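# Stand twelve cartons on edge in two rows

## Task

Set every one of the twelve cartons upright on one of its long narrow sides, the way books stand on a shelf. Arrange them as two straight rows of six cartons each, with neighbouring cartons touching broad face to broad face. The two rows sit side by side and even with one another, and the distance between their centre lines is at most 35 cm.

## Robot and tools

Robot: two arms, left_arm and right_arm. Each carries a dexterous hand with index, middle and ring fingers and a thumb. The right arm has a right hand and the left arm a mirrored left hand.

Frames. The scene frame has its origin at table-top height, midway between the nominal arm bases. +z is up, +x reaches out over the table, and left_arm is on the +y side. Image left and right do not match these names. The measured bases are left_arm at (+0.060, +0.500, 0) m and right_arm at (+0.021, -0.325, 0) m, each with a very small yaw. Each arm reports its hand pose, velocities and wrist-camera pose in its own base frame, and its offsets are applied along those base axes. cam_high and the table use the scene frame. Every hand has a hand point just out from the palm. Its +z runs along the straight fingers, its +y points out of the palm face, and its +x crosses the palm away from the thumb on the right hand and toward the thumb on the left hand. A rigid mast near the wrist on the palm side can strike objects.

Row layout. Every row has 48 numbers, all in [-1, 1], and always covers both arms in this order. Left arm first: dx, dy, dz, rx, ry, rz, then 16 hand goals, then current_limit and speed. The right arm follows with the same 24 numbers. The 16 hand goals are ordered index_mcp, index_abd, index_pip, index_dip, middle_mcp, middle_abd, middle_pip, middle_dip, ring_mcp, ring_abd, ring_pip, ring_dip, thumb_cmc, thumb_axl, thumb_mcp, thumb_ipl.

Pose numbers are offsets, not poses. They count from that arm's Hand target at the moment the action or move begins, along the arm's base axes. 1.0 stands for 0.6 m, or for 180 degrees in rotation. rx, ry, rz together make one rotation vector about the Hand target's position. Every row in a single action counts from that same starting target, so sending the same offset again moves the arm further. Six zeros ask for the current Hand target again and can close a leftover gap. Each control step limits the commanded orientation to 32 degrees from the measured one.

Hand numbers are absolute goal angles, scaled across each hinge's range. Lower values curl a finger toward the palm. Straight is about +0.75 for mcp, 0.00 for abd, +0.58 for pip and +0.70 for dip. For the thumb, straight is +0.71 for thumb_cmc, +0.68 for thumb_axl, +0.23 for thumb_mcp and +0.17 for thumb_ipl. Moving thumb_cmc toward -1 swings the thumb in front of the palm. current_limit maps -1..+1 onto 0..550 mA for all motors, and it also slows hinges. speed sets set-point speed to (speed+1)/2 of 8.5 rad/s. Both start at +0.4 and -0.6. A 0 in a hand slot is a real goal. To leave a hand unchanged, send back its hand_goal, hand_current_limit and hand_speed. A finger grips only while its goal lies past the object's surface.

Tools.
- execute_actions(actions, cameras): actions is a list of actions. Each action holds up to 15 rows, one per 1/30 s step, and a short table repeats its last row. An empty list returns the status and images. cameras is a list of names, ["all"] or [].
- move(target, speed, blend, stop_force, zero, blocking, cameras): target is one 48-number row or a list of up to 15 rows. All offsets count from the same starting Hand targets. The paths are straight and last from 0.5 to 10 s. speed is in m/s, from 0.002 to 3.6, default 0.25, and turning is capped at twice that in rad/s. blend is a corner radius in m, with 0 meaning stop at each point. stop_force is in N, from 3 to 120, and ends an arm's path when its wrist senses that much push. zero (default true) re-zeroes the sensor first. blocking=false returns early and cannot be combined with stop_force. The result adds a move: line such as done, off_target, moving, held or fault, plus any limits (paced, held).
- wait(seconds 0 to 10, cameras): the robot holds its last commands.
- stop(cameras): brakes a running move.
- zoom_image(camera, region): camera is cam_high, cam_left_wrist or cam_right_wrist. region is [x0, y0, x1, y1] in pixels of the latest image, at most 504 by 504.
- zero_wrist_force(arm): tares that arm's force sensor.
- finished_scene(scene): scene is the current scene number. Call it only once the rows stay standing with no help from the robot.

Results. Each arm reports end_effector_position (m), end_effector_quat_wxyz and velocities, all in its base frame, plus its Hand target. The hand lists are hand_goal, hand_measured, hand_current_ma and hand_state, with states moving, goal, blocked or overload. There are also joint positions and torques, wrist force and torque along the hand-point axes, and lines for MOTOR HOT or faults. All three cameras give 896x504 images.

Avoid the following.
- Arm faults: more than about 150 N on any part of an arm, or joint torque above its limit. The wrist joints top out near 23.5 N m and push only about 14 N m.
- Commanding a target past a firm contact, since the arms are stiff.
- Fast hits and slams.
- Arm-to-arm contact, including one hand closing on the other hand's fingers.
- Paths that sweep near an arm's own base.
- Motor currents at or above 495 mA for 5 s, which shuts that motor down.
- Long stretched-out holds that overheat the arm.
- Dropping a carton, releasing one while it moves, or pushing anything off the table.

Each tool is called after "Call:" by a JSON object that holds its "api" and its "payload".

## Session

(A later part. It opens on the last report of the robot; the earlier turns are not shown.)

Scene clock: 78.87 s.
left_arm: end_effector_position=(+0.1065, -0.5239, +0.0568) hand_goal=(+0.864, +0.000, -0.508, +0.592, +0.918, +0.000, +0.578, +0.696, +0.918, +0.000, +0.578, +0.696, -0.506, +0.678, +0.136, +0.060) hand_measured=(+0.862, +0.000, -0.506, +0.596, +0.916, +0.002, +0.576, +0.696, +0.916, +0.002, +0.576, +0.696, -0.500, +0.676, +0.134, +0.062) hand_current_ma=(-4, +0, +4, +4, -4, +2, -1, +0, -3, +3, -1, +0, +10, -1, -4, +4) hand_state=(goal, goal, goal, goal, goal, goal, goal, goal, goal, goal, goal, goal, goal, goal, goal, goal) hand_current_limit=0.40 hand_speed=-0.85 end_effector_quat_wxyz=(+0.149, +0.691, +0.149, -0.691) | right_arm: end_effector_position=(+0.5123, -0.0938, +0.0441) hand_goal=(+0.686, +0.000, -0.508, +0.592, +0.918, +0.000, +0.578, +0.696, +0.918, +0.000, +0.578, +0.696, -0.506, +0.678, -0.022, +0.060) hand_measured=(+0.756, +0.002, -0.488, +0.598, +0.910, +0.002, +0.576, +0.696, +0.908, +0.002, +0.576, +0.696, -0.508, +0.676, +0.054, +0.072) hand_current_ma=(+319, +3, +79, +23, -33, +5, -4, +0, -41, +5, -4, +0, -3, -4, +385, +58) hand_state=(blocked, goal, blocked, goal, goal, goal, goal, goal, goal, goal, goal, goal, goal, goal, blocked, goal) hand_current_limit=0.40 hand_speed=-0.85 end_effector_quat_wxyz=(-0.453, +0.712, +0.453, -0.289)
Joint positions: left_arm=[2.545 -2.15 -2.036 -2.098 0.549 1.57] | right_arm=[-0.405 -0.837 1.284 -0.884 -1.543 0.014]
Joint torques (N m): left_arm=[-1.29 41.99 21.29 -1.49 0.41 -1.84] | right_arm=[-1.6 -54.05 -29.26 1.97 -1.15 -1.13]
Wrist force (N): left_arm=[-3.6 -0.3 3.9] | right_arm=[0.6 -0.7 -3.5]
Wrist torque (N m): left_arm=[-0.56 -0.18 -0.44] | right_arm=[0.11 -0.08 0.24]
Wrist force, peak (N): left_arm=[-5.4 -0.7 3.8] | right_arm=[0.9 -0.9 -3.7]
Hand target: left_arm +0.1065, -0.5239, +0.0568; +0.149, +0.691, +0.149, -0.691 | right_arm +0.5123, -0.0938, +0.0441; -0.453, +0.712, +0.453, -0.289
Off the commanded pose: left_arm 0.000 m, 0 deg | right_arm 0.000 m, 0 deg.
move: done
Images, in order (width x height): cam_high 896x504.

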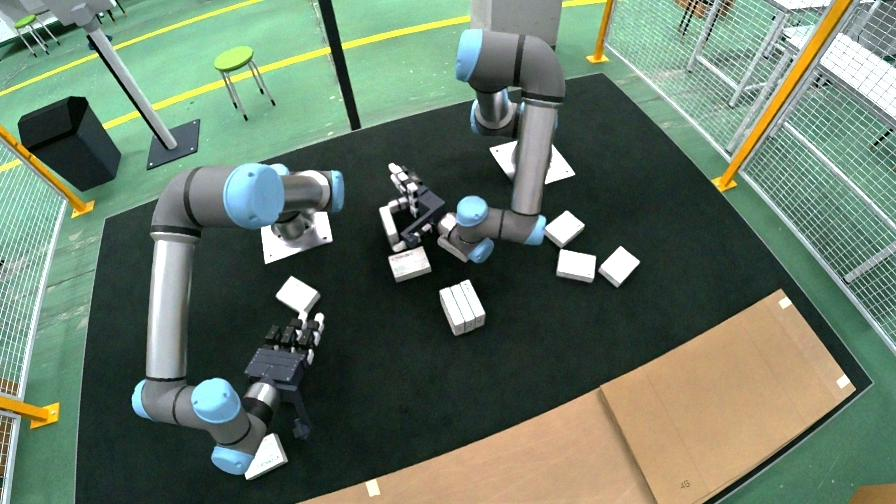

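Call:
{"api": "move", "payload": {"target": [[0,0,0.25,0,0,0,0.864,0,-0.508,0.592,0.918,0,0.578,0.696,0.918,0,0.578,0.696,-0.506,0.678,0.136,0.06,0.4,-0.85,0,0,0.16,0,0,0,0.685,0,-0.508,0.592,0.918,0,0.578,0.696,0.918,0,0.578,0.696,-0.506,0.678,-0.022,0.06,0.4,-0.85],[0.2355,0.2183,0.2387,0.4875,0.1326,0.1375,0.864,0,-0.508,0.592,0.918,0,0.578,0.696,0.918,0,0.578,0.696,-0.506,0.678,0.136,0.06,0.4,-0.85,-0.0293,0.6622,0.26,0.4921,-0.1064,0.1115,0.685,0,-0.508,0.592,0.918,0,0.578,0.696,0.918,0,0.578,0.696,-0.506,0.678,-0.022,0.06,0.4,-0.85],[0.2355,0.2183,0.072,0.4875,0.1326,0.1375,0.864,0,-0.508,0.592,0.918,0,0.578,0.696,0.918,0,0.578,0.696,-0.506,0.678,0.136,0.06,0.4,-0.85,-0.0293,0.6622,0.1,0.4921,-0.1064,0.1115,0.685,0,-0.508,0.592,0.918,0,0.578,0.696,0.918,0,0.578,0.696,-0.506,0.678,-0.022,0.06,0.4,-0.85]], "speed": [0.3,0.5,0.2], "blend": [0.02,0.02,0], "cameras": ["cam_high","cam_left_wrist"]}}

Call:
{"api": "zoom_image", "payload": {"camera": "cam_left_wrist", "region": [0, 0, 400, 250]}}

Call:
{"api": "zoom_image", "payload": {"camera": "cam_high", "region": [350, 160, 510, 350]}}

Scene clock: 83.43 s.
left_arm: end_effector_position=(+0.2478, -0.3930, +0.1001) hand_goal=(+0.864, +0.000, -0.508, +0.592, +0.918, +0.000, +0.578, +0.696, +0.918, +0.000, +0.578, +0.696, -0.506, +0.678, +0.136, +0.060) hand_measured=(+0.858, +0.000, -0.506, +0.594, +0.910, +0.002, +0.576, +0.696, +0.910, +0.002, +0.576, +0.696, -0.504, +0.676, +0.134, +0.062) hand_current_ma=(-12, +0, +3, +4, -18, +3, -1, +0, -17, +3, -1, +0, +1, -1, -3, +3) hand_state=(goal, goal, goal, goal, goal, goal, goal, goal, goal, goal, goal, goal, goal, goal, goal, goal) hand_current_limit=0.40 hand_speed=-0.85 end_effector_quat_wxyz=(-0.265, +0.415, +0.734, -0.468) | right_arm: end_effector_position=(+0.4947, +0.3035, +0.1041) hand_goal=(+0.686, +0.000, -0.508, +0.592, +0.918, +0.000, +0.578, +0.696, +0.918, +0.000, +0.578, +0.696, -0.506, +0.678, -0.022, +0.060) hand_measured=(+0.752, +0.002, -0.470, +0.610, +0.916, +0.002, +0.576, +0.696, +0.914, +0.002, +0.576, +0.696, -0.492, +0.678, +0.040, +0.072) hand_current_ma=(+306, +3, +154, +69, -8, +7, -4, +0, -10, +6, -4, +0, +50, +3, +347, +64) hand_state=(blocked, goal, blocked, goal, goal, goal, goal, goal, goal, goal, goal, goal, goal, goal, blocked, goal) hand_current_limit=0.40 hand_speed=-0.85 end_effector_quat_wxyz=(+0.691, -0.150, -0.691, -0.150)
Joint positions: left_arm=[2.729 -1.846 -1.891 -1.869 0.738 -0.537] | right_arm=[-0.003 -0.675 1.215 -0.54 -1.147 -1.57]
Joint torques (N m): left_arm=[-8.51 31.27 22.98 0.95 -1.65 0.55] | right_arm=[-4.48 -49.95 -30.14 2.04 2.17 -0.97]
Wrist force (N): left_arm=[-0.3 -2.0 2.0] | right_arm=[-2.3 0.0 -3.0]
Wrist torque (N m): left_arm=[-0.20 -0.06 -0.17] | right_arm=[0.12 0.23 -0.05]
Wrist force, peak (N): left_arm=[-5.5 -0.2 4.0] | right_arm=[-4.3 0.0 -3.0]
Hand target: left_arm +0.2478, -0.3930, +0.1000; -0.265, +0.415, +0.734, -0.468 | right_arm +0.4947, +0.3035, +0.1041; +0.691, -0.150, -0.691, -0.150
Off the commanded pose: left_arm 0.000 m, 0 deg | right_arm 0.000 m, 0 deg.
move: done
camera_calibration:
cam_left_wrist: T_world_to_cam=[[0.116352, -0.790822, 0.600886, -0.421047], [0.201004, 0.611225, 0.765507, 0.06378], [-0.972656, 0.031712, 0.230076, 0.359283], [0, 0, 0, 1]] pos_world=[0.385628, -0.38335, 0.121514]
Images, in order (width x height): cam_high 896x504, cam_left_wrist 896x504.

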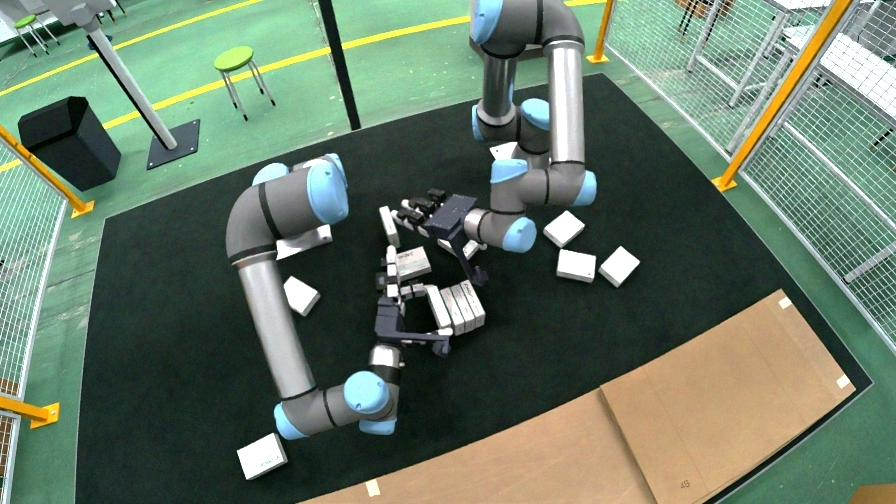

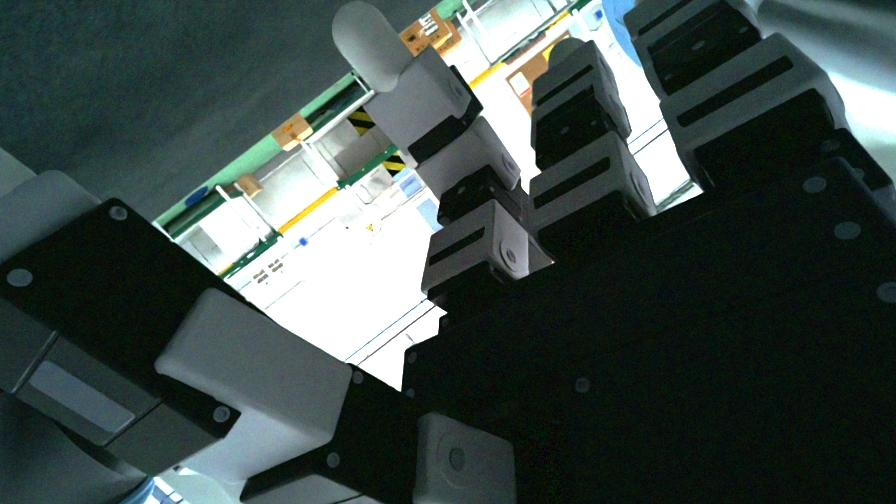

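Scaled by 1.260 from the camera's 896x504 image, which has a finer 1280x720 frame.

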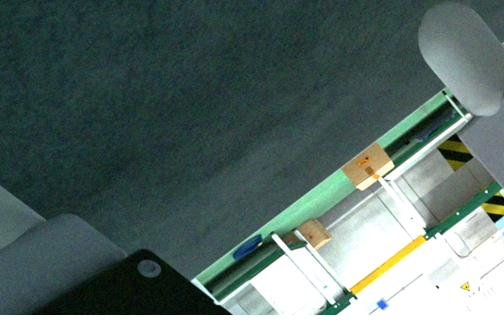

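Scaled by 2.653 from the camera's 896x504 image, which has a finer 1280x720 frame.

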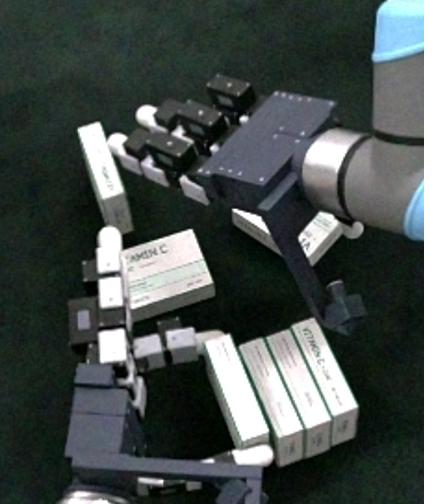

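Call:
{"api": "move", "payload": {"target": [[0,0,-0.025,0,0,0,0.864,0,-0.508,0.592,0.918,0,0.578,0.696,0.918,0,0.578,0.696,-0.506,0.678,0.136,0.06,0.4,-0.85,0,0,-0.04,0,0,0,0.685,0,-0.508,0.592,0.918,0,0.578,0.696,0.918,0,0.578,0.696,-0.506,0.678,-0.022,0.06,0.4,-0.85],[0,0,-0.025,0,0,0,0.864,0,-0.508,0.592,0.918,0,0.578,0.696,0.918,0,0.578,0.696,-0.506,0.678,0.136,0.06,0.4,-0.85,0,0.0217,-0.04,0,0,0,0.685,0,-0.508,0.592,0.918,0,0.578,0.696,0.918,0,0.578,0.696,-0.506,0.678,-0.022,0.06,0.4,-0.85]], "speed": [0.12,0.05], "cameras": ["cam_high","cam_left_wrist"]}}

Call:
{"api": "zoom_image", "payload": {"camera": "cam_left_wrist", "region": [0, 0, 400, 250]}}

Call:
{"api": "zoom_image", "payload": {"camera": "cam_high", "region": [410, 260, 510, 350]}}

Scene clock: 85.83 s.
left_arm: end_effector_position=(+0.2478, -0.3930, +0.0850) hand_goal=(+0.864, +0.000, -0.508, +0.592, +0.918, +0.000, +0.578, +0.696, +0.918, +0.000, +0.578, +0.696, -0.506, +0.678, +0.136, +0.060) hand_measured=(+0.858, +0.000, -0.506, +0.594, +0.910, +0.002, +0.576, +0.696, +0.910, +0.002, +0.576, +0.696, -0.504, +0.676, +0.134, +0.062) hand_current_ma=(-12, +0, +3, +4, -18, +3, -1, +0, -17, +3, -1, +0, +1, -1, -3, +3) hand_state=(goal, goal, goal, goal, goal, goal, goal, goal, goal, goal, goal, goal, goal, goal, goal, goal) hand_current_limit=0.40 hand_speed=-0.85 end_effector_quat_wxyz=(-0.265, +0.415, +0.734, -0.468) | right_arm: end_effector_position=(+0.4948, +0.3168, +0.0801) hand_goal=(+0.686, +0.000, -0.508, +0.592, +0.918, +0.000, +0.578, +0.696, +0.918, +0.000, +0.578, +0.696, -0.506, +0.678, -0.022, +0.060) hand_measured=(+0.752, +0.002, -0.470, +0.610, +0.916, +0.002, +0.576, +0.696, +0.916, +0.002, +0.576, +0.696, -0.492, +0.678, +0.040, +0.072) hand_current_ma=(+306, +3, +154, +69, -7, +7, -4, +0, -8, +6, -4, +0, +50, +3, +346, +64) hand_state=(blocked, goal, blocked, goal, goal, goal, goal, goal, goal, goal, goal, goal, goal, goal, blocked, goal) hand_current_limit=0.40 hand_speed=-0.85 end_effector_quat_wxyz=(+0.691, -0.150, -0.691, -0.150) end_effector_velocity=(+0.000, -0.003, +0.000) end_effector_angular_velocity=(+0.000, +0.000, +0.002)
Joint positions: left_arm=[2.729 -1.868 -1.908 -1.83 0.738 -0.537] | right_arm=[0.016 -0.638 1.211 -0.574 -1.127 -1.57]
Joint velocities: left_arm=[within noise] | right_arm=[-0.004 -0.001 0.001 0 -0.006 0]
Joint torques (N m): left_arm=[-6.89 43 30.63 -0.81 -0.24 -1.83] | right_arm=[-8.55 -56.25 -8.4 2.49 -2.02 0.21]
Wrist force (N): left_arm=[-0.4 -1.9 1.9] | right_arm=[-2.2 -0.6 -3.0]
Wrist torque (N m): left_arm=[-0.16 -0.03 -0.19] | right_arm=[0.08 0.22 -0.04]
Wrist force, peak (N): left_arm=[-0.3 -2.1 2.0] | right_arm=[-2.7 0.0 -3.2]
Hand target: left_arm +0.2478, -0.3930, +0.0850; -0.265, +0.415, +0.734, -0.468 | right_arm +0.4947, +0.3166, +0.0801; +0.691, -0.150, -0.691, -0.150
Off the commanded pose: left_arm 0.000 m, 0 deg | right_arm 0.000 m, 0 deg.
move: done
camera_calibration:
cam_left_wrist: T_world_to_cam=[[0.116276, -0.790819, 0.600904, -0.411933], [0.201064, 0.611223, 0.765493, 0.0753375], [-0.972653, 0.031812, 0.230075, 0.362697], [0, 0, 0, 1]] pos_world=[0.385528, -0.383351, 0.106414]
Images, in order (width x height): cam_high 896x504, cam_left_wrist 896x504.

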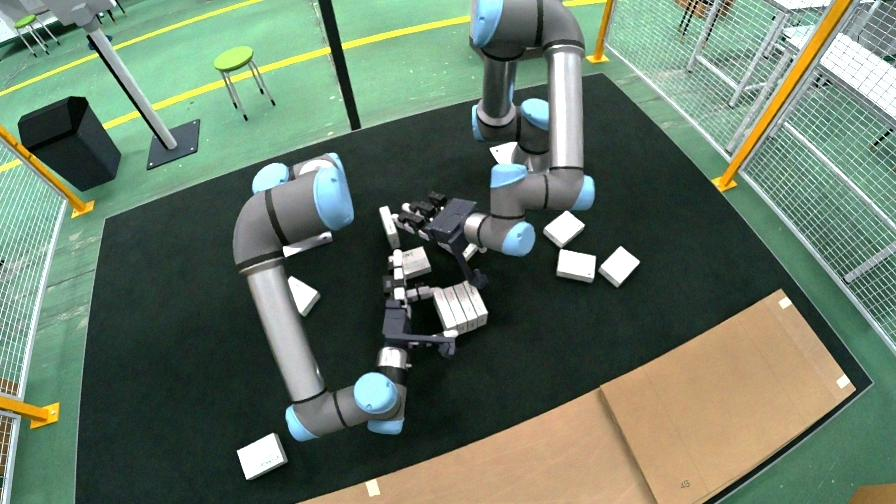

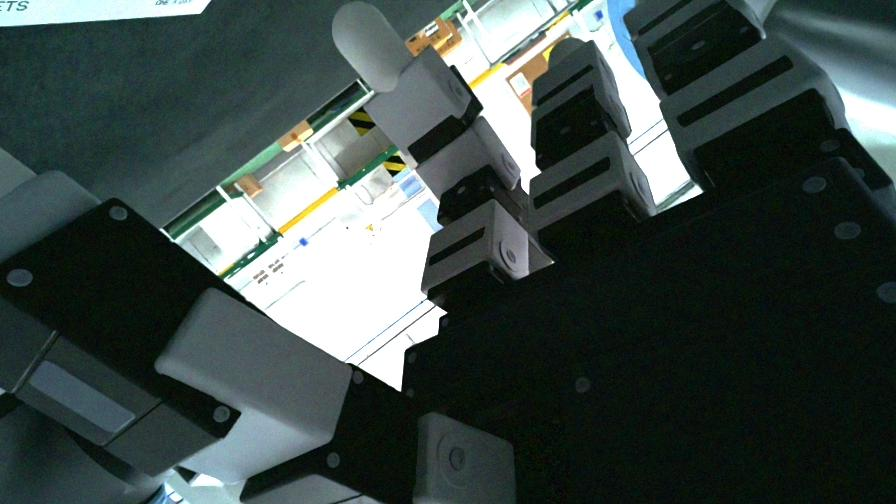

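Scaled by 1.260 from the camera's 896x504 image, which has a finer 1280x720 frame.

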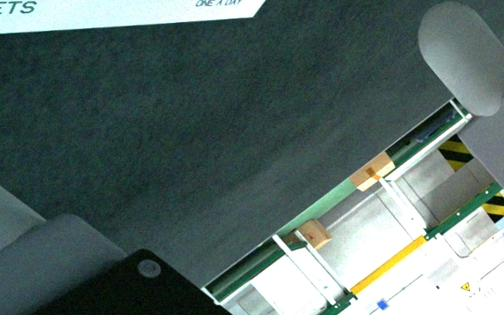

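Scaled by 5.040 from the camera's 896x504 image, which has a finer 1280x720 frame.

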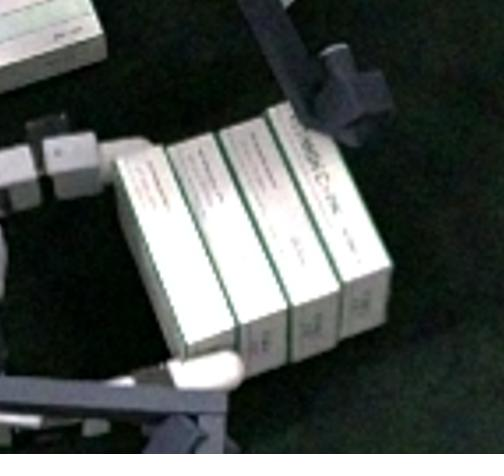

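Call:
{"api": "move", "payload": {"target": [[-0.0137,-0.0075,0,0,0,-0.0056,0.864,0,-0.508,0.592,0.918,0,0.578,0.696,0.918,0,0.578,0.696,-0.506,0.678,0.136,0.06,0.4,-0.85,0,0,-0.01,0,0,0,0.685,0,-0.508,0.592,0.918,0,0.578,0.696,0.918,0,0.578,0.696,-0.506,0.678,-0.022,0.06,0.4,-0.85],[-0.0137,-0.0075,-0.0917,0,0,-0.0056,0.864,0,-0.508,0.592,0.918,0,0.578,0.696,0.918,0,0.578,0.696,-0.506,0.678,0.136,0.06,0.4,-0.85,0,0,-0.033,0,0,0,0.685,0,-0.508,0.592,0.918,0,0.578,0.696,0.918,0,0.578,0.696,-0.506,0.678,-0.022,0.06,0.4,-0.85]], "speed": [0.06, 0.05], "stop_force": 4}}

Scene clock: 88.73 s.
left_arm: end_effector_position=(+0.2395, -0.3975, +0.0762) hand_goal=(+0.864, +0.000, -0.508, +0.592, +0.918, +0.000, +0.578, +0.696, +0.918, +0.000, +0.578, +0.696, -0.506, +0.678, +0.136, +0.060) hand_measured=(+0.858, +0.000, -0.506, +0.594, +0.910, +0.002, +0.576, +0.696, +0.910, +0.002, +0.576, +0.696, -0.506, +0.676, +0.134, +0.062) hand_current_ma=(-13, +0, +3, +4, -19, +3, -1, +0, -18, +3, -1, +0, +1, -1, -3, +3) hand_state=(goal, goal, goal, goal, goal, goal, goal, goal, goal, goal, goal, goal, goal, goal, goal, goal) hand_current_limit=0.40 hand_speed=-0.85 end_effector_quat_wxyz=(-0.269, +0.421, +0.730, -0.466) | right_arm: end_effector_position=(+0.4947, +0.3166, +0.0626) hand_goal=(+0.686, +0.000, -0.508, +0.592, +0.918, +0.000, +0.578, +0.696, +0.918, +0.000, +0.578, +0.696, -0.506, +0.678, -0.022, +0.060) hand_measured=(+0.752, -0.002, -0.468, +0.610, +0.916, +0.002, +0.576, +0.696, +0.916, +0.002, +0.576, +0.696, -0.528, +0.670, +0.036, +0.072) hand_current_ma=(+306, -5, +166, +72, -7, +7, -4, +0, -8, +6, -4, +0, -86, -33, +323, +64) hand_state=(blocked, goal, blocked, goal, goal, goal, goal, goal, goal, goal, goal, goal, blocked, goal, blocked, goal) hand_current_limit=0.40 hand_speed=-0.85 end_effector_quat_wxyz=(+0.691, -0.150, -0.691, -0.150)
Joint positions: left_arm=[2.71 -1.879 -1.92 -1.806 0.737 -0.538] | right_arm=[0.016 -0.613 1.215 -0.602 -1.128 -1.57]
Joint torques (N m): left_arm=[-8.79 22.68 22.28 1.85 -1.38 -0.28] | right_arm=[-4.86 -60.24 -25.9 4.44 -1.75 1.38]
Wrist force (N): left_arm=[0.3 -3.8 1.2] | right_arm=[-0.5 -0.1 -2.6]
Wrist torque (N m): left_arm=[-0.43 -0.17 -0.20] | right_arm=[0.11 0.20 -0.08]
Wrist force, peak (N): left_arm=[6.6 -30.1 -4.1] | right_arm=[-0.2 -2.8 -3.4]
Hand target: left_arm +0.2395, -0.3975, +0.0762; -0.269, +0.421, +0.730, -0.466 (not the last commanded pose) | right_arm +0.4947, +0.3166, +0.0626; +0.691, -0.150, -0.691, -0.150 (not the last commanded pose)
Off the commanded pose: left_arm 0.046 m, 0 deg | right_arm 0.002 m, 0 deg.
move: contact (left_arm, right_arm); path passed 1 of 2 targets

Call:
{"api": "move", "payload": {"target": [[0,0,0.01,0,0,0,0.864,0,-0.508,0.592,0.918,0,0.578,0.696,0.918,0,0.578,0.696,-0.506,0.678,0.136,0.06,0.4,-0.85,0,0,0,0,0,0,0.864,0,-0.508,0.592,0.918,0,0.578,0.696,0.918,0,0.578,0.696,-0.506,0.678,0.136,0.06,0.4,-0.85],[0.0025,0.0085,0.073,0,0,0.0444,0.864,0,-0.508,0.592,0.918,0,0.578,0.696,0.918,0,0.578,0.696,-0.506,0.678,0.136,0.06,0.4,-0.85,0,0,0.25,0,0,0,0.864,0,-0.508,0.592,0.918,0,0.578,0.696,0.918,0,0.578,0.696,-0.506,0.678,0.136,0.06,0.4,-0.85]], "speed": [0.1,0.25], "cameras": ["cam_high"]}}

Call:
{"api": "zoom_image", "payload": {"camera": "cam_high", "region": [410, 230, 510, 350]}}

Scene clock: 92.13 s.
left_arm: end_effector_position=(+0.2410, -0.3923, +0.1200) hand_goal=(+0.864, +0.000, -0.508, +0.592, +0.918, +0.000, +0.578, +0.696, +0.918, +0.000, +0.578, +0.696, -0.506, +0.678, +0.136, +0.060) hand_measured=(+0.858, +0.000, -0.506, +0.594, +0.910, +0.002, +0.576, +0.696, +0.910, +0.002, +0.576, +0.696, -0.506, +0.676, +0.134, +0.062) hand_current_ma=(-13, +0, +3, +4, -19, +3, -1, +0, -18, +3, -1, +0, +1, -1, -3, +3) hand_state=(goal, goal, goal, goal, goal, goal, goal, goal, goal, goal, goal, goal, goal, goal, goal, goal) hand_current_limit=0.40 hand_speed=-0.85 end_effector_quat_wxyz=(-0.236, +0.369, +0.758, -0.483) | right_arm: end_effector_position=(+0.4948, +0.3166, +0.2126) hand_goal=(+0.864, +0.000, -0.508, +0.592, +0.918, +0.000, +0.578, +0.696, +0.918, +0.000, +0.578, +0.696, -0.506, +0.678, +0.136, +0.060) hand_measured=(+0.862, +0.000, -0.504, +0.596, +0.916, +0.002, +0.576, +0.696, +0.916, +0.002, +0.576, +0.696, -0.496, +0.676, +0.134, +0.062) hand_current_ma=(-9, +0, +10, +10, -7, +7, -4, +0, -8, +7, -4, +0, +33, -5, -7, +8) hand_state=(goal, goal, goal, goal, goal, goal, goal, goal, goal, goal, goal, goal, goal, goal, goal, goal) hand_current_limit=0.40 hand_speed=-0.85 end_effector_quat_wxyz=(+0.691, -0.150, -0.691, -0.150)
Joint positions: left_arm=[2.753 -1.759 -1.958 -1.813 0.664 -0.637] | right_arm=[0.016 -0.787 1.12 -0.334 -1.128 -1.57]
Joint torques (N m): left_arm=[-8.88 23.66 31.33 0.01 0.56 1.32] | right_arm=[-2.55 -55.61 -14.35 3.39 -1.99 -1.3]
Wrist force (N): left_arm=[-0.9 -1.9 1.6] | right_arm=[-1.8 -0.1 -3.1]
Wrist torque (N m): left_arm=[-0.14 -0.01 -0.23] | right_arm=[0.10 0.26 -0.07]
Wrist force, peak (N): left_arm=[0.0 -4.0 1.3] | right_arm=[-4.1 -0.1 -2.8]
Hand target: left_arm +0.2410, -0.3924, +0.1200; -0.236, +0.369, +0.758, -0.483 | right_arm +0.4947, +0.3166, +0.2126; +0.691, -0.150, -0.691, -0.150
Off the commanded pose: left_arm 0.000 m, 0 deg | right_arm 0.000 m, 0 deg.
move: done
Images, in order (width x height): cam_high 896x504.

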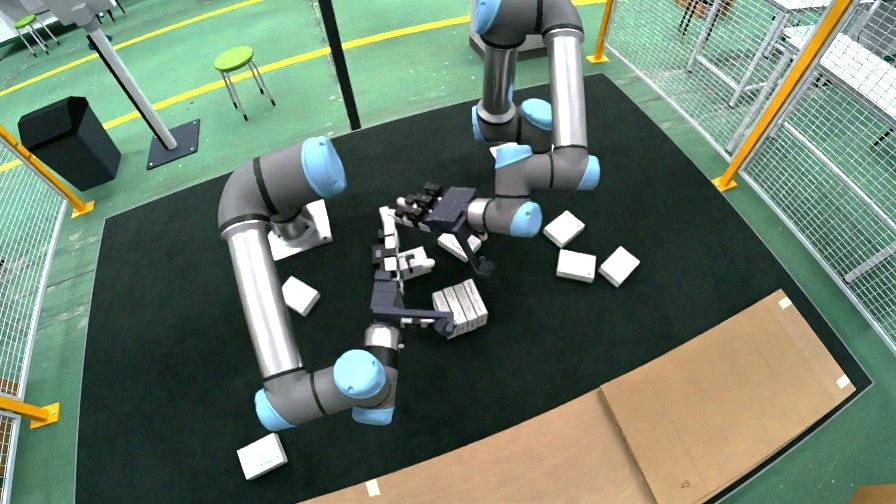

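Scaled by 4.200 from the camera's 896x504 image, which has a finer 1280x720 frame.

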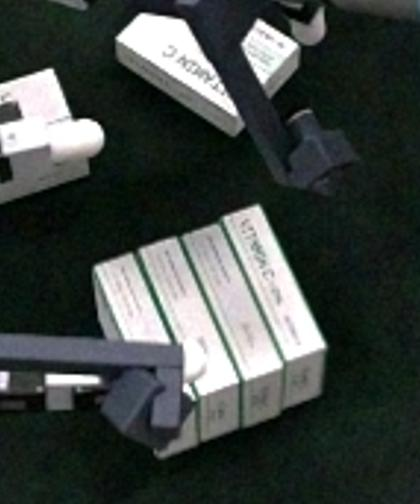

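Call:
{"api": "move", "payload": {"target": [[0,0,-0.1,0,0,0,0.864,0,-0.508,0.592,0.918,0,0.578,0.696,0.918,0,0.578,0.696,-0.506,0.678,0.136,0.06,0.4,-0.85,-0.3643,-0.5447,-0.021,-0.4759,-0.1788,0.1740,0.864,0,-0.508,0.592,0.918,0,0.578,0.696,0.918,0,0.578,0.696,-0.506,0.678,0.136,0.06,0.4,-0.85],[0,0,-0.1333,0,0,0,0.864,0,-0.508,0.592,0.918,0,0.578,0.696,0.918,0,0.578,0.696,-0.506,0.678,0.136,0.06,0.4,-0.85,-0.3643,-0.5447,-0.1877,-0.4759,-0.1788,0.1740,0.864,0,-0.508,0.592,0.918,0,0.578,0.696,0.918,0,0.578,0.696,-0.506,0.678,0.136,0.06,0.4,-0.85]], "speed": [0.5,0.25], "blend": [0.02,0], "cameras": ["cam_high","cam_right_wrist"]}}

Call:
{"api": "zoom_image", "payload": {"camera": "cam_right_wrist", "region": [500, 0, 896, 250]}}

Call:
{"api": "zoom_image", "payload": {"camera": "cam_high", "region": [360, 190, 500, 350]}}

Scene clock: 95.87 s.
left_arm: end_effector_position=(+0.2409, -0.3923, +0.0399) hand_goal=(+0.864, +0.000, -0.508, +0.592, +0.918, +0.000, +0.578, +0.696, +0.918, +0.000, +0.578, +0.696, -0.506, +0.678, +0.136, +0.060) hand_measured=(+0.858, +0.000, -0.506, +0.594, +0.910, +0.002, +0.576, +0.696, +0.910, +0.002, +0.576, +0.696, -0.506, +0.676, +0.134, +0.062) hand_current_ma=(-13, +0, +3, +4, -19, +3, -1, +0, -18, +3, -1, +0, +1, -1, -3, +3) hand_state=(goal, goal, goal, goal, goal, goal, goal, goal, goal, goal, goal, goal, goal, goal, goal, goal) hand_current_limit=0.40 hand_speed=-0.85 end_effector_quat_wxyz=(-0.236, +0.369, +0.758, -0.483) | right_arm: end_effector_position=(+0.2762, -0.0102, +0.1001) hand_goal=(+0.864, +0.000, -0.508, +0.592, +0.918, +0.000, +0.578, +0.696, +0.918, +0.000, +0.578, +0.696, -0.506, +0.678, +0.136, +0.060) hand_measured=(+0.858, +0.000, -0.506, +0.594, +0.910, +0.002, +0.576, +0.696, +0.908, +0.002, +0.576, +0.696, -0.504, +0.676, +0.134, +0.062) hand_current_ma=(-24, +0, +9, +10, -33, +7, -4, +0, -42, +7, -4, +0, +4, -5, -6, +7) hand_state=(goal, goal, goal, goal, goal, goal, goal, goal, goal, goal, goal, goal, goal, goal, goal, goal) hand_current_limit=0.40 hand_speed=-0.85 end_effector_quat_wxyz=(-0.224, +0.352, +0.766, -0.488)
Joint positions: left_arm=[2.753 -1.89 -2.044 -1.595 0.664 -0.637] | right_arm=[-0.037 -1.535 2.158 -1.189 -2.233 -0.372]
Joint torques (N m): left_arm=[3.95 42.4 28.24 -0.06 -0.45 -1.81] | right_arm=[-7.79 -15.03 -16.59 -1.86 -3.49 0.34]
Wrist force (N): left_arm=[-0.2 -1.8 1.3] | right_arm=[0.4 1.1 -1.7]
Wrist torque (N m): left_arm=[-0.12 -0.11 -0.23] | right_arm=[0.14 -0.03 0.02]
Wrist force, peak (N): left_arm=[-0.6 -2.4 1.6] | right_arm=[-1.9 2.4 -3.2]
Hand target: left_arm +0.2410, -0.3924, +0.0400; -0.236, +0.369, +0.758, -0.483 | right_arm +0.2762, -0.0103, +0.1000; -0.224, +0.352, +0.766, -0.488
Off the commanded pose: left_arm 0.000 m, 0 deg | right_arm 0.000 m, 0 deg.
move: done
camera_calibration:
cam_right_wrist: T_world_to_cam=[[0.701151, -0.389581, -0.597172, -0.108855], [0.63207, -0.0479778, 0.773425, -0.297597], [-0.329962, -0.919742, 0.212602, 0.187804], [0, 0, 0, 1]] pos_world=[0.326394, 0.116045, 0.125236]
Images, in order (width x height): cam_high 896x504, cam_right_wrist 896x504.

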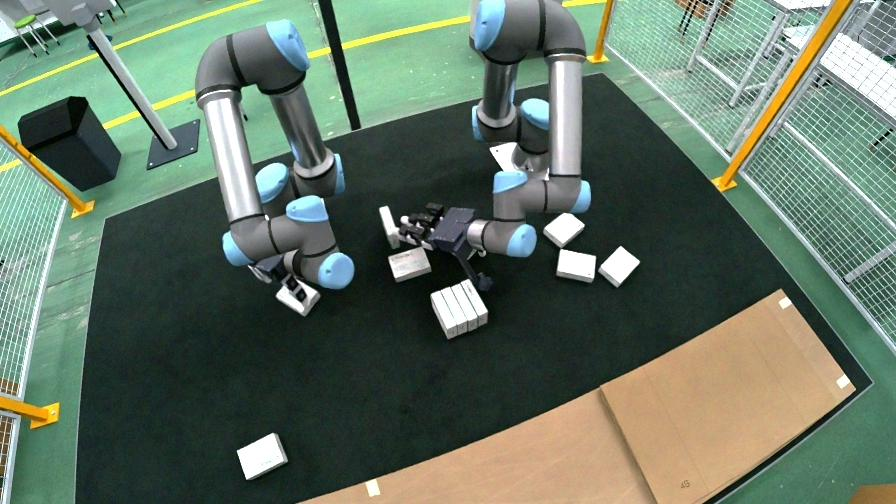

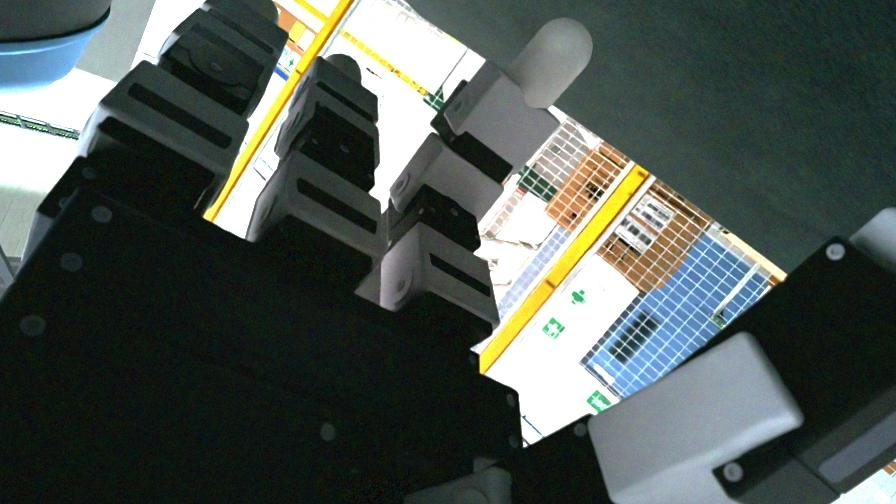

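Scaled by 1.273 from the camera's 896x504 image, which has a finer 1280x720 frame.

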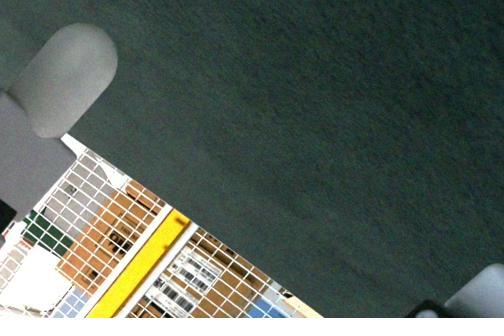

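Scaled by 3.150 from the camera's 896x504 image, which has a finer 1280x720 frame.

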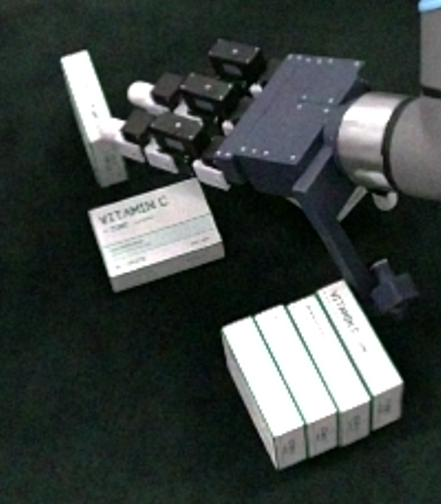

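Call:
{"api": "move", "payload": {"target": [0,0,0,0,0,0,0.864,0,-0.508,0.592,1.0,0,0.85,0.696,1.0,0,0.9,0.696,-0.506,0.678,0.136,0.06,0.4,-0.6,0,0,-0.0417,0,0,0,0.864,0,-0.508,0.592,0.918,0,0.578,0.696,0.918,0,0.578,0.696,-0.506,0.678,0.136,0.06,0.4,-0.85], "speed": 0.1, "cameras": ["cam_high","cam_right_wrist"]}}

Call:
{"api": "zoom_image", "payload": {"camera": "cam_right_wrist", "region": [500, 0, 896, 250]}}

Call:
{"api": "zoom_image", "payload": {"camera": "cam_high", "region": [230, 190, 450, 330]}}

Scene clock: 97.77 s.
left_arm: end_effector_position=(+0.2410, -0.3924, +0.0400) hand_goal=(+0.864, +0.000, -0.508, +0.592, +1.000, +0.000, +0.850, +0.696, +1.000, +0.000, +0.900, +0.696, -0.506, +0.678, +0.136, +0.060) hand_measured=(+0.858, +0.000, -0.506, +0.594, +0.978, +0.002, +0.842, +0.696, +0.980, +0.002, +0.892, +0.696, -0.506, +0.676, +0.134, +0.062) hand_current_ma=(-13, +0, +3, +4, -56, +3, -15, +0, -52, +3, -15, +0, +1, -1, -3, +3) hand_state=(goal, goal, goal, goal, blocked, goal, goal, goal, blocked, goal, goal, goal, goal, goal, goal, goal) hand_current_limit=0.40 hand_speed=-0.60 end_effector_quat_wxyz=(-0.236, +0.369, +0.758, -0.483) | right_arm: end_effector_position=(+0.2761, -0.0103, +0.0750) hand_goal=(+0.864, +0.000, -0.508, +0.592, +0.918, +0.000, +0.578, +0.696, +0.918, +0.000, +0.578, +0.696, -0.506, +0.678, +0.136, +0.060) hand_measured=(+0.858, +0.000, -0.506, +0.594, +0.910, +0.002, +0.576, +0.696, +0.908, +0.002, +0.576, +0.696, -0.504, +0.676, +0.134, +0.062) hand_current_ma=(-24, +0, +9, +10, -33, +7, -4, +0, -42, +7, -4, +0, +4, -5, -6, +7) hand_state=(goal, goal, goal, goal, goal, goal, goal, goal, goal, goal, goal, goal, goal, goal, goal, goal) hand_current_limit=0.40 hand_speed=-0.85 end_effector_quat_wxyz=(-0.224, +0.352, +0.766, -0.488)
Joint positions: left_arm=[2.753 -1.89 -2.044 -1.595 0.664 -0.637] | right_arm=[-0.037 -1.491 2.191 -1.267 -2.233 -0.372]
Joint torques (N m): left_arm=[-6.5 41.36 28.17 1.2 -2.54 -1.91] | right_arm=[-5.35 -25.84 -28.81 1.85 -2.34 -1.15]
Wrist force (N): left_arm=[-0.5 -1.9 1.5] | right_arm=[0.2 1.2 -1.7]
Wrist torque (N m): left_arm=[-0.14 -0.07 -0.24] | right_arm=[0.15 -0.02 0.00]
Wrist force, peak (N): left_arm=[-0.7 -2.0 1.3] | right_arm=[0.5 2.0 -1.5]
Hand target: left_arm +0.2410, -0.3924, +0.0400; -0.236, +0.369, +0.758, -0.483 | right_arm +0.2762, -0.0103, +0.0750; -0.224, +0.352, +0.766, -0.488
Off the commanded pose: left_arm 0.000 m, 0 deg | right_arm 0.000 m, 0 deg.
move: done
camera_calibration:
cam_right_wrist: T_world_to_cam=[[0.701013, -0.38973, -0.597236, -0.123766], [0.632164, -0.0480203, 0.773346, -0.278061], [-0.330075, -0.919676, 0.21271, 0.193146], [0, 0, 0, 1]] pos_world=[0.326295, 0.116044, 0.100036]
Images, in order (width x height): cam_high 896x504, cam_right_wrist 896x504.

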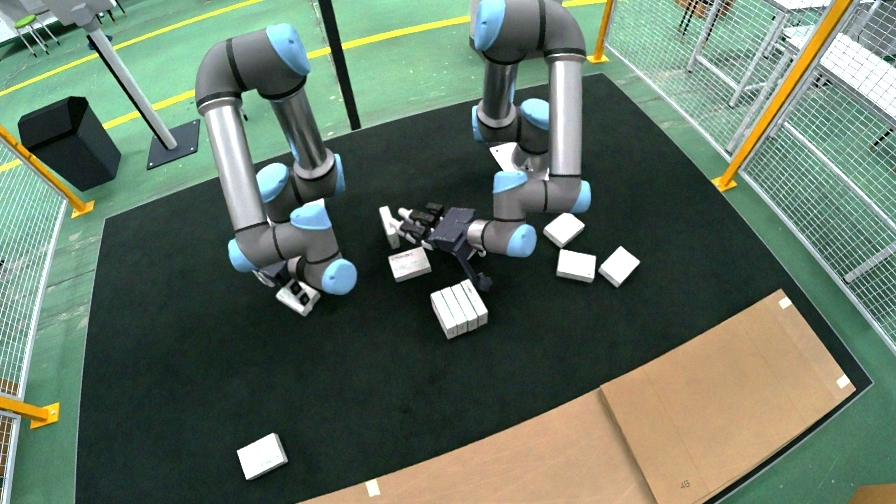

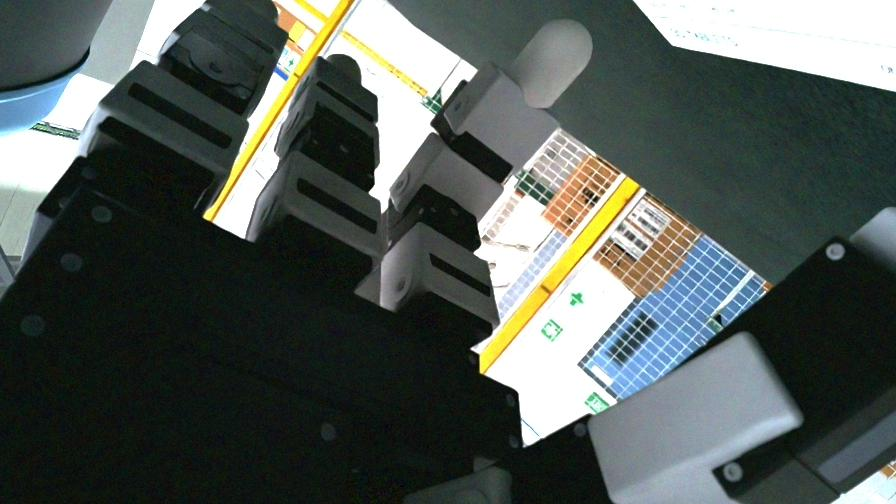

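Scaled by 1.273 from the camera's 896x504 image, which has a finer 1280x720 frame.

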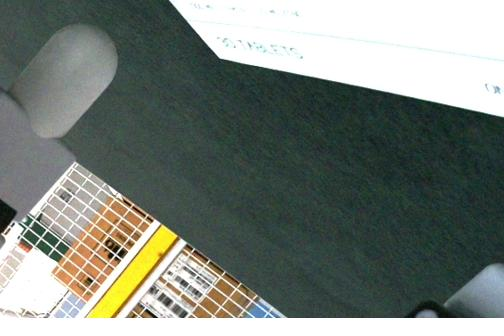

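Scaled by 2.291 from the camera's 896x504 image, which has a finer 1280x720 frame.

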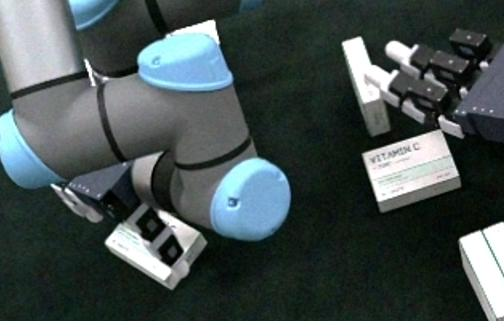

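Call:
{"api": "move", "payload": {"target": [0,0,-0.0167,0,0,0,0.864,0,-0.508,0.592,1.0,0,0.85,0.696,1.0,0,0.9,0.696,-0.506,0.678,0.136,0.06,0.4,-0.6,-0.0138,0.0468,-0.01,0,0,0.0022,0.864,0,-0.508,0.592,0.918,0,0.578,0.696,0.918,0,0.578,0.696,-0.506,0.678,0.136,0.06,0.4,-0.85], "speed": 0.08, "stop_force": 5, "cameras": ["cam_high","cam_right_wrist"]}}

Call:
{"api": "zoom_image", "payload": {"camera": "cam_right_wrist", "region": [500, 0, 896, 250]}}

Call:
{"api": "zoom_image", "payload": {"camera": "cam_high", "region": [230, 190, 450, 330]}}

Scene clock: 99.77 s.
left_arm: end_effector_position=(+0.2410, -0.3924, +0.0300) hand_goal=(+0.864, +0.000, -0.508, +0.592, +1.000, +0.000, +0.850, +0.696, +1.000, +0.000, +0.900, +0.696, -0.506, +0.678, +0.136, +0.060) hand_measured=(+0.858, +0.000, -0.506, +0.594, +0.978, +0.002, +0.842, +0.696, +0.980, +0.002, +0.892, +0.696, -0.506, +0.676, +0.134, +0.062) hand_current_ma=(-13, +0, +3, +4, -56, +3, -15, +0, -52, +3, -15, +0, +1, -1, -3, +3) hand_state=(goal, goal, goal, goal, blocked, goal, goal, goal, blocked, goal, goal, goal, goal, goal, goal, goal) hand_current_limit=0.40 hand_speed=-0.60 end_effector_quat_wxyz=(-0.236, +0.369, +0.758, -0.483) | right_arm: end_effector_position=(+0.2679, +0.0178, +0.0690) hand_goal=(+0.864, +0.000, -0.508, +0.592, +0.918, +0.000, +0.578, +0.696, +0.918, +0.000, +0.578, +0.696, -0.506, +0.678, +0.136, +0.060) hand_measured=(+0.858, +0.000, -0.506, +0.594, +0.910, +0.002, +0.576, +0.696, +0.908, +0.002, +0.576, +0.696, -0.504, +0.676, +0.134, +0.062) hand_current_ma=(-24, +0, +9, +10, -33, +7, -4, +0, -42, +7, -4, +0, +3, -5, -6, +7) hand_state=(goal, goal, goal, goal, goal, goal, goal, goal, goal, goal, goal, goal, goal, goal, goal, goal) hand_current_limit=0.40 hand_speed=-0.85 end_effector_quat_wxyz=(-0.223, +0.350, +0.768, -0.489)
Joint positions: left_arm=[2.753 -1.909 -2.052 -1.568 0.664 -0.637] | right_arm=[0.038 -1.475 2.189 -1.254 -2.175 -0.328]
Joint torques (N m): left_arm=[-8.36 42.3 27.71 -0.56 -2.02 -0.05] | right_arm=[-7.15 -27.26 -20.06 -1.91 -3.38 -0.72]
Wrist force (N): left_arm=[-0.3 -1.9 1.6] | right_arm=[0.0 1.1 -1.4]
Wrist torque (N m): left_arm=[-0.14 -0.08 -0.23] | right_arm=[0.10 0.04 -0.02]
Wrist force, peak (N): left_arm=[-0.4 -2.3 1.4] | right_arm=[0.9 1.4 -1.7]
Hand target: left_arm +0.2410, -0.3924, +0.0300; -0.236, +0.369, +0.758, -0.483 | right_arm +0.2679, +0.0178, +0.0690; -0.223, +0.350, +0.768, -0.489
Off the commanded pose: left_arm 0.000 m, 0 deg | right_arm 0.000 m, 0 deg.
move: done
camera_calibration:
cam_right_wrist: T_world_to_cam=[[0.703917, -0.384761, -0.597042, -0.111548], [0.632264, -0.0435772, 0.773527, -0.267124], [-0.32364, -0.921987, 0.212596, 0.215867], [0, 0, 0, 1]] pos_world=[0.317277, 0.144467, 0.0941368]
Images, in order (width x height): cam_high 896x504, cam_right_wrist 896x504.

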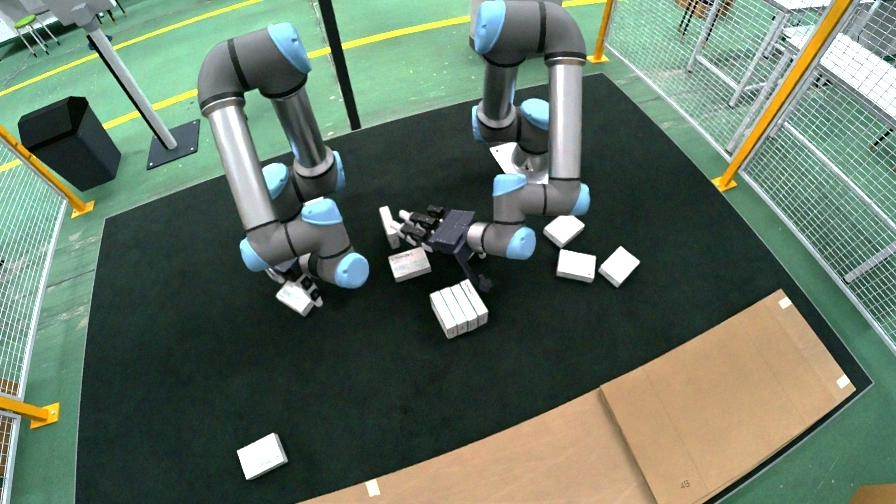

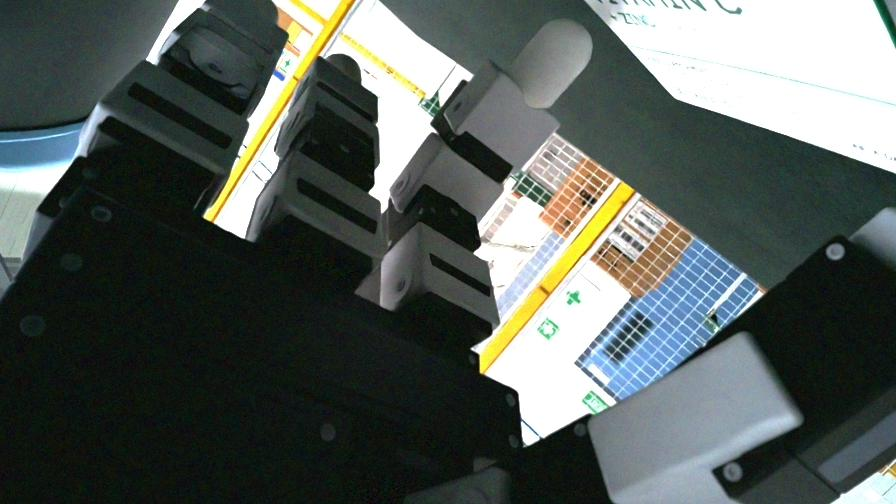

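Scaled by 1.273 from the camera's 896x504 image, which has a finer 1280x720 frame.

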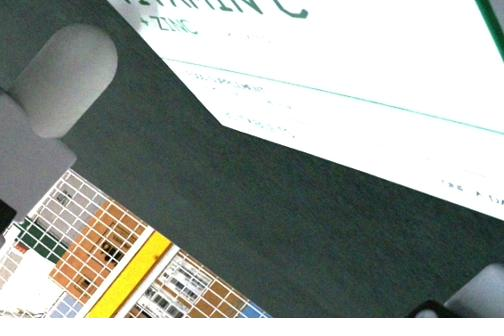

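Scaled by 2.291 from the camera's 896x504 image, which has a finer 1280x720 frame.

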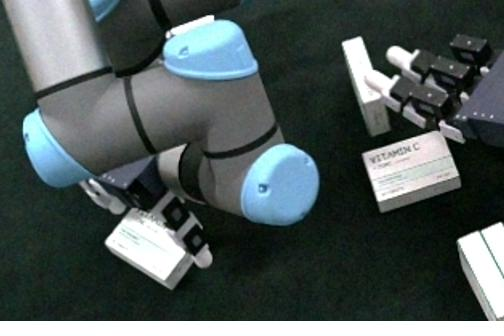

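Call:
{"api": "move", "payload": {"target": [0,0,0,0,0,0,0.685,0,-0.508,0.592,1.0,0,0.85,0.696,1.0,0,0.9,0.696,-0.506,0.678,-0.022,0.06,0.4,-0.85,-0.0017,-0.0017,-0.0417,0,0,0,0.864,0,-0.508,0.592,0.918,0,0.578,0.696,0.918,0,0.578,0.696,-0.506,0.678,0.136,0.06,0.4,-0.85], "speed": 0.05, "stop_force": 5}}

Scene clock: 104.27 s.
left_arm: end_effector_position=(+0.2410, -0.3924, +0.0300) hand_goal=(+0.686, +0.000, -0.508, +0.592, +1.000, +0.000, +0.850, +0.696, +1.000, +0.000, +0.900, +0.696, -0.506, +0.678, -0.022, +0.060) hand_measured=(+0.760, +0.000, -0.488, +0.600, +0.978, +0.002, +0.842, +0.696, +0.980, +0.002, +0.892, +0.696, -0.506, +0.678, +0.056, +0.072) hand_current_ma=(+264, +0, +46, +14, -56, +3, -15, +0, -52, +3, -15, +0, +1, -1, +372, +39) hand_state=(blocked, goal, goal, goal, blocked, goal, goal, goal, blocked, goal, goal, goal, goal, goal, blocked, goal) hand_current_limit=0.40 hand_speed=-0.85 end_effector_quat_wxyz=(-0.236, +0.369, +0.758, -0.483) | right_arm: end_effector_position=(+0.2669, +0.0168, +0.0440) hand_goal=(+0.864, +0.000, -0.508, +0.592, +0.918, +0.000, +0.578, +0.696, +0.918, +0.000, +0.578, +0.696, -0.506, +0.678, +0.136, +0.060) hand_measured=(+0.858, +0.000, -0.506, +0.594, +0.910, +0.002, +0.576, +0.696, +0.908, +0.002, +0.576, +0.696, -0.506, +0.676, +0.134, +0.062) hand_current_ma=(-24, +0, +9, +10, -33, +7, -4, +0, -42, +7, -4, +0, +3, -5, -6, +7) hand_state=(goal, goal, goal, goal, goal, goal, goal, goal, goal, goal, goal, goal, goal, goal, goal, goal) hand_current_limit=0.40 hand_speed=-0.85 end_effector_quat_wxyz=(-0.223, +0.350, +0.768, -0.489)
Joint positions: left_arm=[2.753 -1.909 -2.052 -1.568 0.664 -0.637] | right_arm=[0.035 -1.428 2.222 -1.334 -2.177 -0.33]
Joint torques (N m): left_arm=[-7.87 37.15 24.13 -0.27 -1.43 0.27] | right_arm=[3.84 -28.54 -28.21 -0.88 -0.99 0]
Wrist force (N): left_arm=[-0.1 -4.6 -1.0] | right_arm=[0.1 0.9 -1.6]
Wrist torque (N m): left_arm=[-0.20 0.02 -0.30] | right_arm=[0.12 0.01 -0.01]
Wrist force, peak (N): left_arm=[-0.1 -5.0 -0.8] | right_arm=[0.0 1.3 -1.9]
Hand target: left_arm +0.2410, -0.3924, +0.0300; -0.236, +0.369, +0.758, -0.483 | right_arm +0.2669, +0.0168, +0.0440; -0.223, +0.350, +0.768, -0.489
Off the commanded pose: left_arm 0.000 m, 0 deg | right_arm 0.000 m, 0 deg.
move: done

Call:
{"api": "move", "payload": {"target": [[0,0,0,0,0,0,0.685,0,-0.508,0.592,1.0,0,0.85,0.696,1.0,0,0.9,0.696,-0.506,0.678,-0.022,0.06,0.4,-0.85,0,0,0,0,0,0,0.685,0,-0.508,0.592,0.918,0,0.578,0.696,0.918,0,0.578,0.696,-0.506,0.678,-0.022,0.06,0.4,-0.85],[0,0,0.2,0,0,0,0.685,0,-0.508,0.592,1.0,0,0.85,0.696,1.0,0,0.9,0.696,-0.506,0.678,-0.022,0.06,0.4,-0.85,0,0,0.16,0,0,0,0.685,0,-0.508,0.592,0.918,0,0.578,0.696,0.918,0,0.578,0.696,-0.506,0.678,-0.022,0.06,0.4,-0.85],[-0.2242,-0.1608,0.2833,-0.4887,-0.1283,-0.1330,0.685,0,-0.508,0.592,1.0,0,0.85,0.696,1.0,0,0.9,0.696,-0.506,0.678,-0.022,0.06,0.4,-0.85,0.3797,0.4362,0.26,0.4755,0.1805,-0.1757,0.685,0,-0.508,0.592,0.918,0,0.578,0.696,0.918,0,0.578,0.696,-0.506,0.678,-0.022,0.06,0.4,-0.85],[-0.2242,-0.1608,0.15,-0.4887,-0.1283,-0.1330,0.685,0,-0.508,0.592,1.0,0,0.85,0.696,1.0,0,0.9,0.696,-0.506,0.678,-0.022,0.06,0.4,-0.85,0.3797,0.4362,0.0933,0.4755,0.1805,-0.1757,0.685,0,-0.508,0.592,0.918,0,0.578,0.696,0.918,0,0.578,0.696,-0.506,0.678,-0.022,0.06,0.4,-0.85]], "speed": [0.1,0.3,0.5,0.15], "blend": [0,0.02,0.02,0], "cameras": ["cam_high"]}}

Call:
{"api": "zoom_image", "payload": {"camera": "cam_high", "region": [360, 150, 480, 270]}}

Call:
{"api": "zoom_image", "payload": {"camera": "cam_high", "region": [400, 250, 500, 350]}}

Scene clock: 109.33 s.
left_arm: end_effector_position=(+0.1064, -0.4888, +0.1200) hand_goal=(+0.686, +0.000, -0.508, +0.592, +1.000, +0.000, +0.850, +0.696, +1.000, +0.000, +0.900, +0.696, -0.506, +0.678, -0.022, +0.060) hand_measured=(+0.756, +0.002, -0.474, +0.610, +0.998, +0.002, +0.848, +0.696, +0.998, +0.002, +0.898, +0.696, -0.494, +0.680, +0.044, +0.074) hand_current_ma=(+248, +2, +95, +45, -4, +3, -4, +0, -3, +3, -4, +0, +23, +3, +300, +44) hand_state=(blocked, goal, blocked, goal, goal, goal, goal, goal, goal, goal, goal, goal, goal, goal, blocked, goal) hand_current_limit=0.40 hand_speed=-0.85 end_effector_quat_wxyz=(+0.138, +0.641, +0.160, -0.738) | right_arm: end_effector_position=(+0.4947, +0.2785, +0.1000) hand_goal=(+0.686, +0.000, -0.508, +0.592, +0.918, +0.000, +0.578, +0.696, +0.918, +0.000, +0.578, +0.696, -0.506, +0.678, -0.022, +0.060) hand_measured=(+0.752, +0.000, -0.470, +0.610, +0.916, +0.002, +0.576, +0.696, +0.914, +0.002, +0.576, +0.696, -0.494, +0.678, +0.038, +0.072) hand_current_ma=(+307, +2, +156, +69, -8, +7, -4, +0, -10, +7, -4, +0, +44, +2, +341, +64) hand_state=(blocked, goal, blocked, goal, goal, goal, goal, goal, goal, goal, goal, goal, goal, goal, blocked, goal) hand_current_limit=0.40 hand_speed=-0.85 end_effector_quat_wxyz=(+0.691, -0.150, -0.691, -0.150)
Joint positions: left_arm=[2.618 -2.061 -2.044 -2.396 0.63 1.689] | right_arm=[-0.041 -0.68 1.236 -0.557 -1.185 -1.571]
Joint torques (N m): left_arm=[-1.88 33.43 23.3 -1.09 -1 -1.42] | right_arm=[-5.91 -50.97 -29.96 3.37 1.89 -1.12]
Wrist force (N): left_arm=[-3.0 -0.8 4.1] | right_arm=[-2.0 0.3 -3.1]
Wrist torque (N m): left_arm=[-0.60 -0.24 -0.43] | right_arm=[0.16 0.21 -0.03]
Wrist force, peak (N): left_arm=[-3.4 -0.4 4.5] | right_arm=[-3.5 -0.2 -3.1]
Hand target: left_arm +0.1064, -0.4889, +0.1200; +0.138, +0.641, +0.160, -0.738 | right_arm +0.4947, +0.2785, +0.1000; +0.691, -0.150, -0.691, -0.150
Off the commanded pose: left_arm 0.000 m, 0 deg | right_arm 0.000 m, 0 deg.
move: done
Images, in order (width x height): cam_high 896x504.

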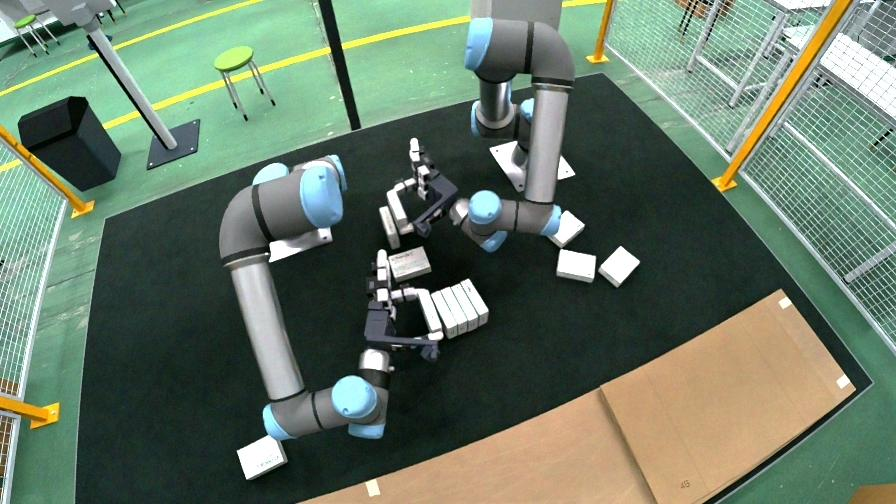

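Scaled by 4.200 from the camera's 896x504 image, which has a finer 1280x720 frame.

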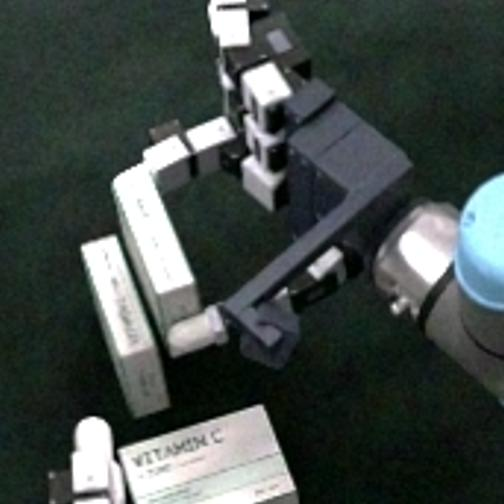

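Scaled by 5.040 from the camera's 896x504 image, which has a finer 1280x720 frame.

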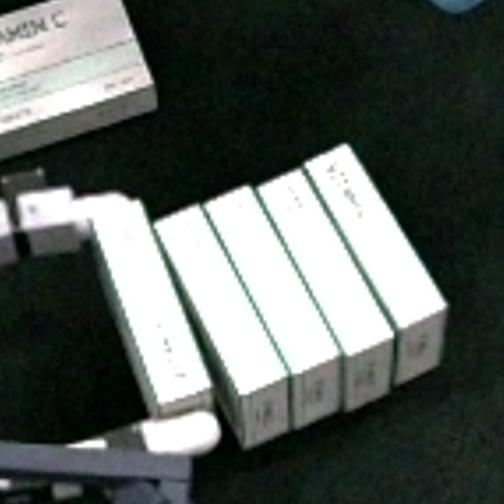

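Call:
{"api": "zoom_image", "payload": {"camera": "cam_high", "region": [372, 180, 428, 256]}}

Scaled by 6.632 from the camera's 896x504 image, which has a finer 1280x720 frame.

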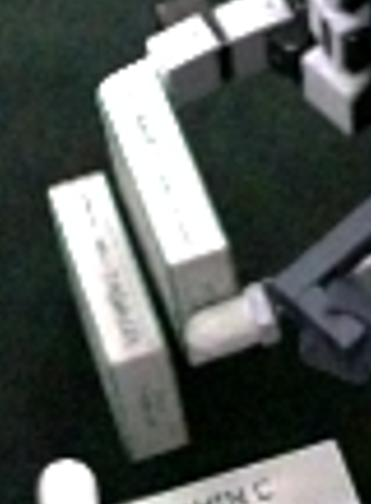

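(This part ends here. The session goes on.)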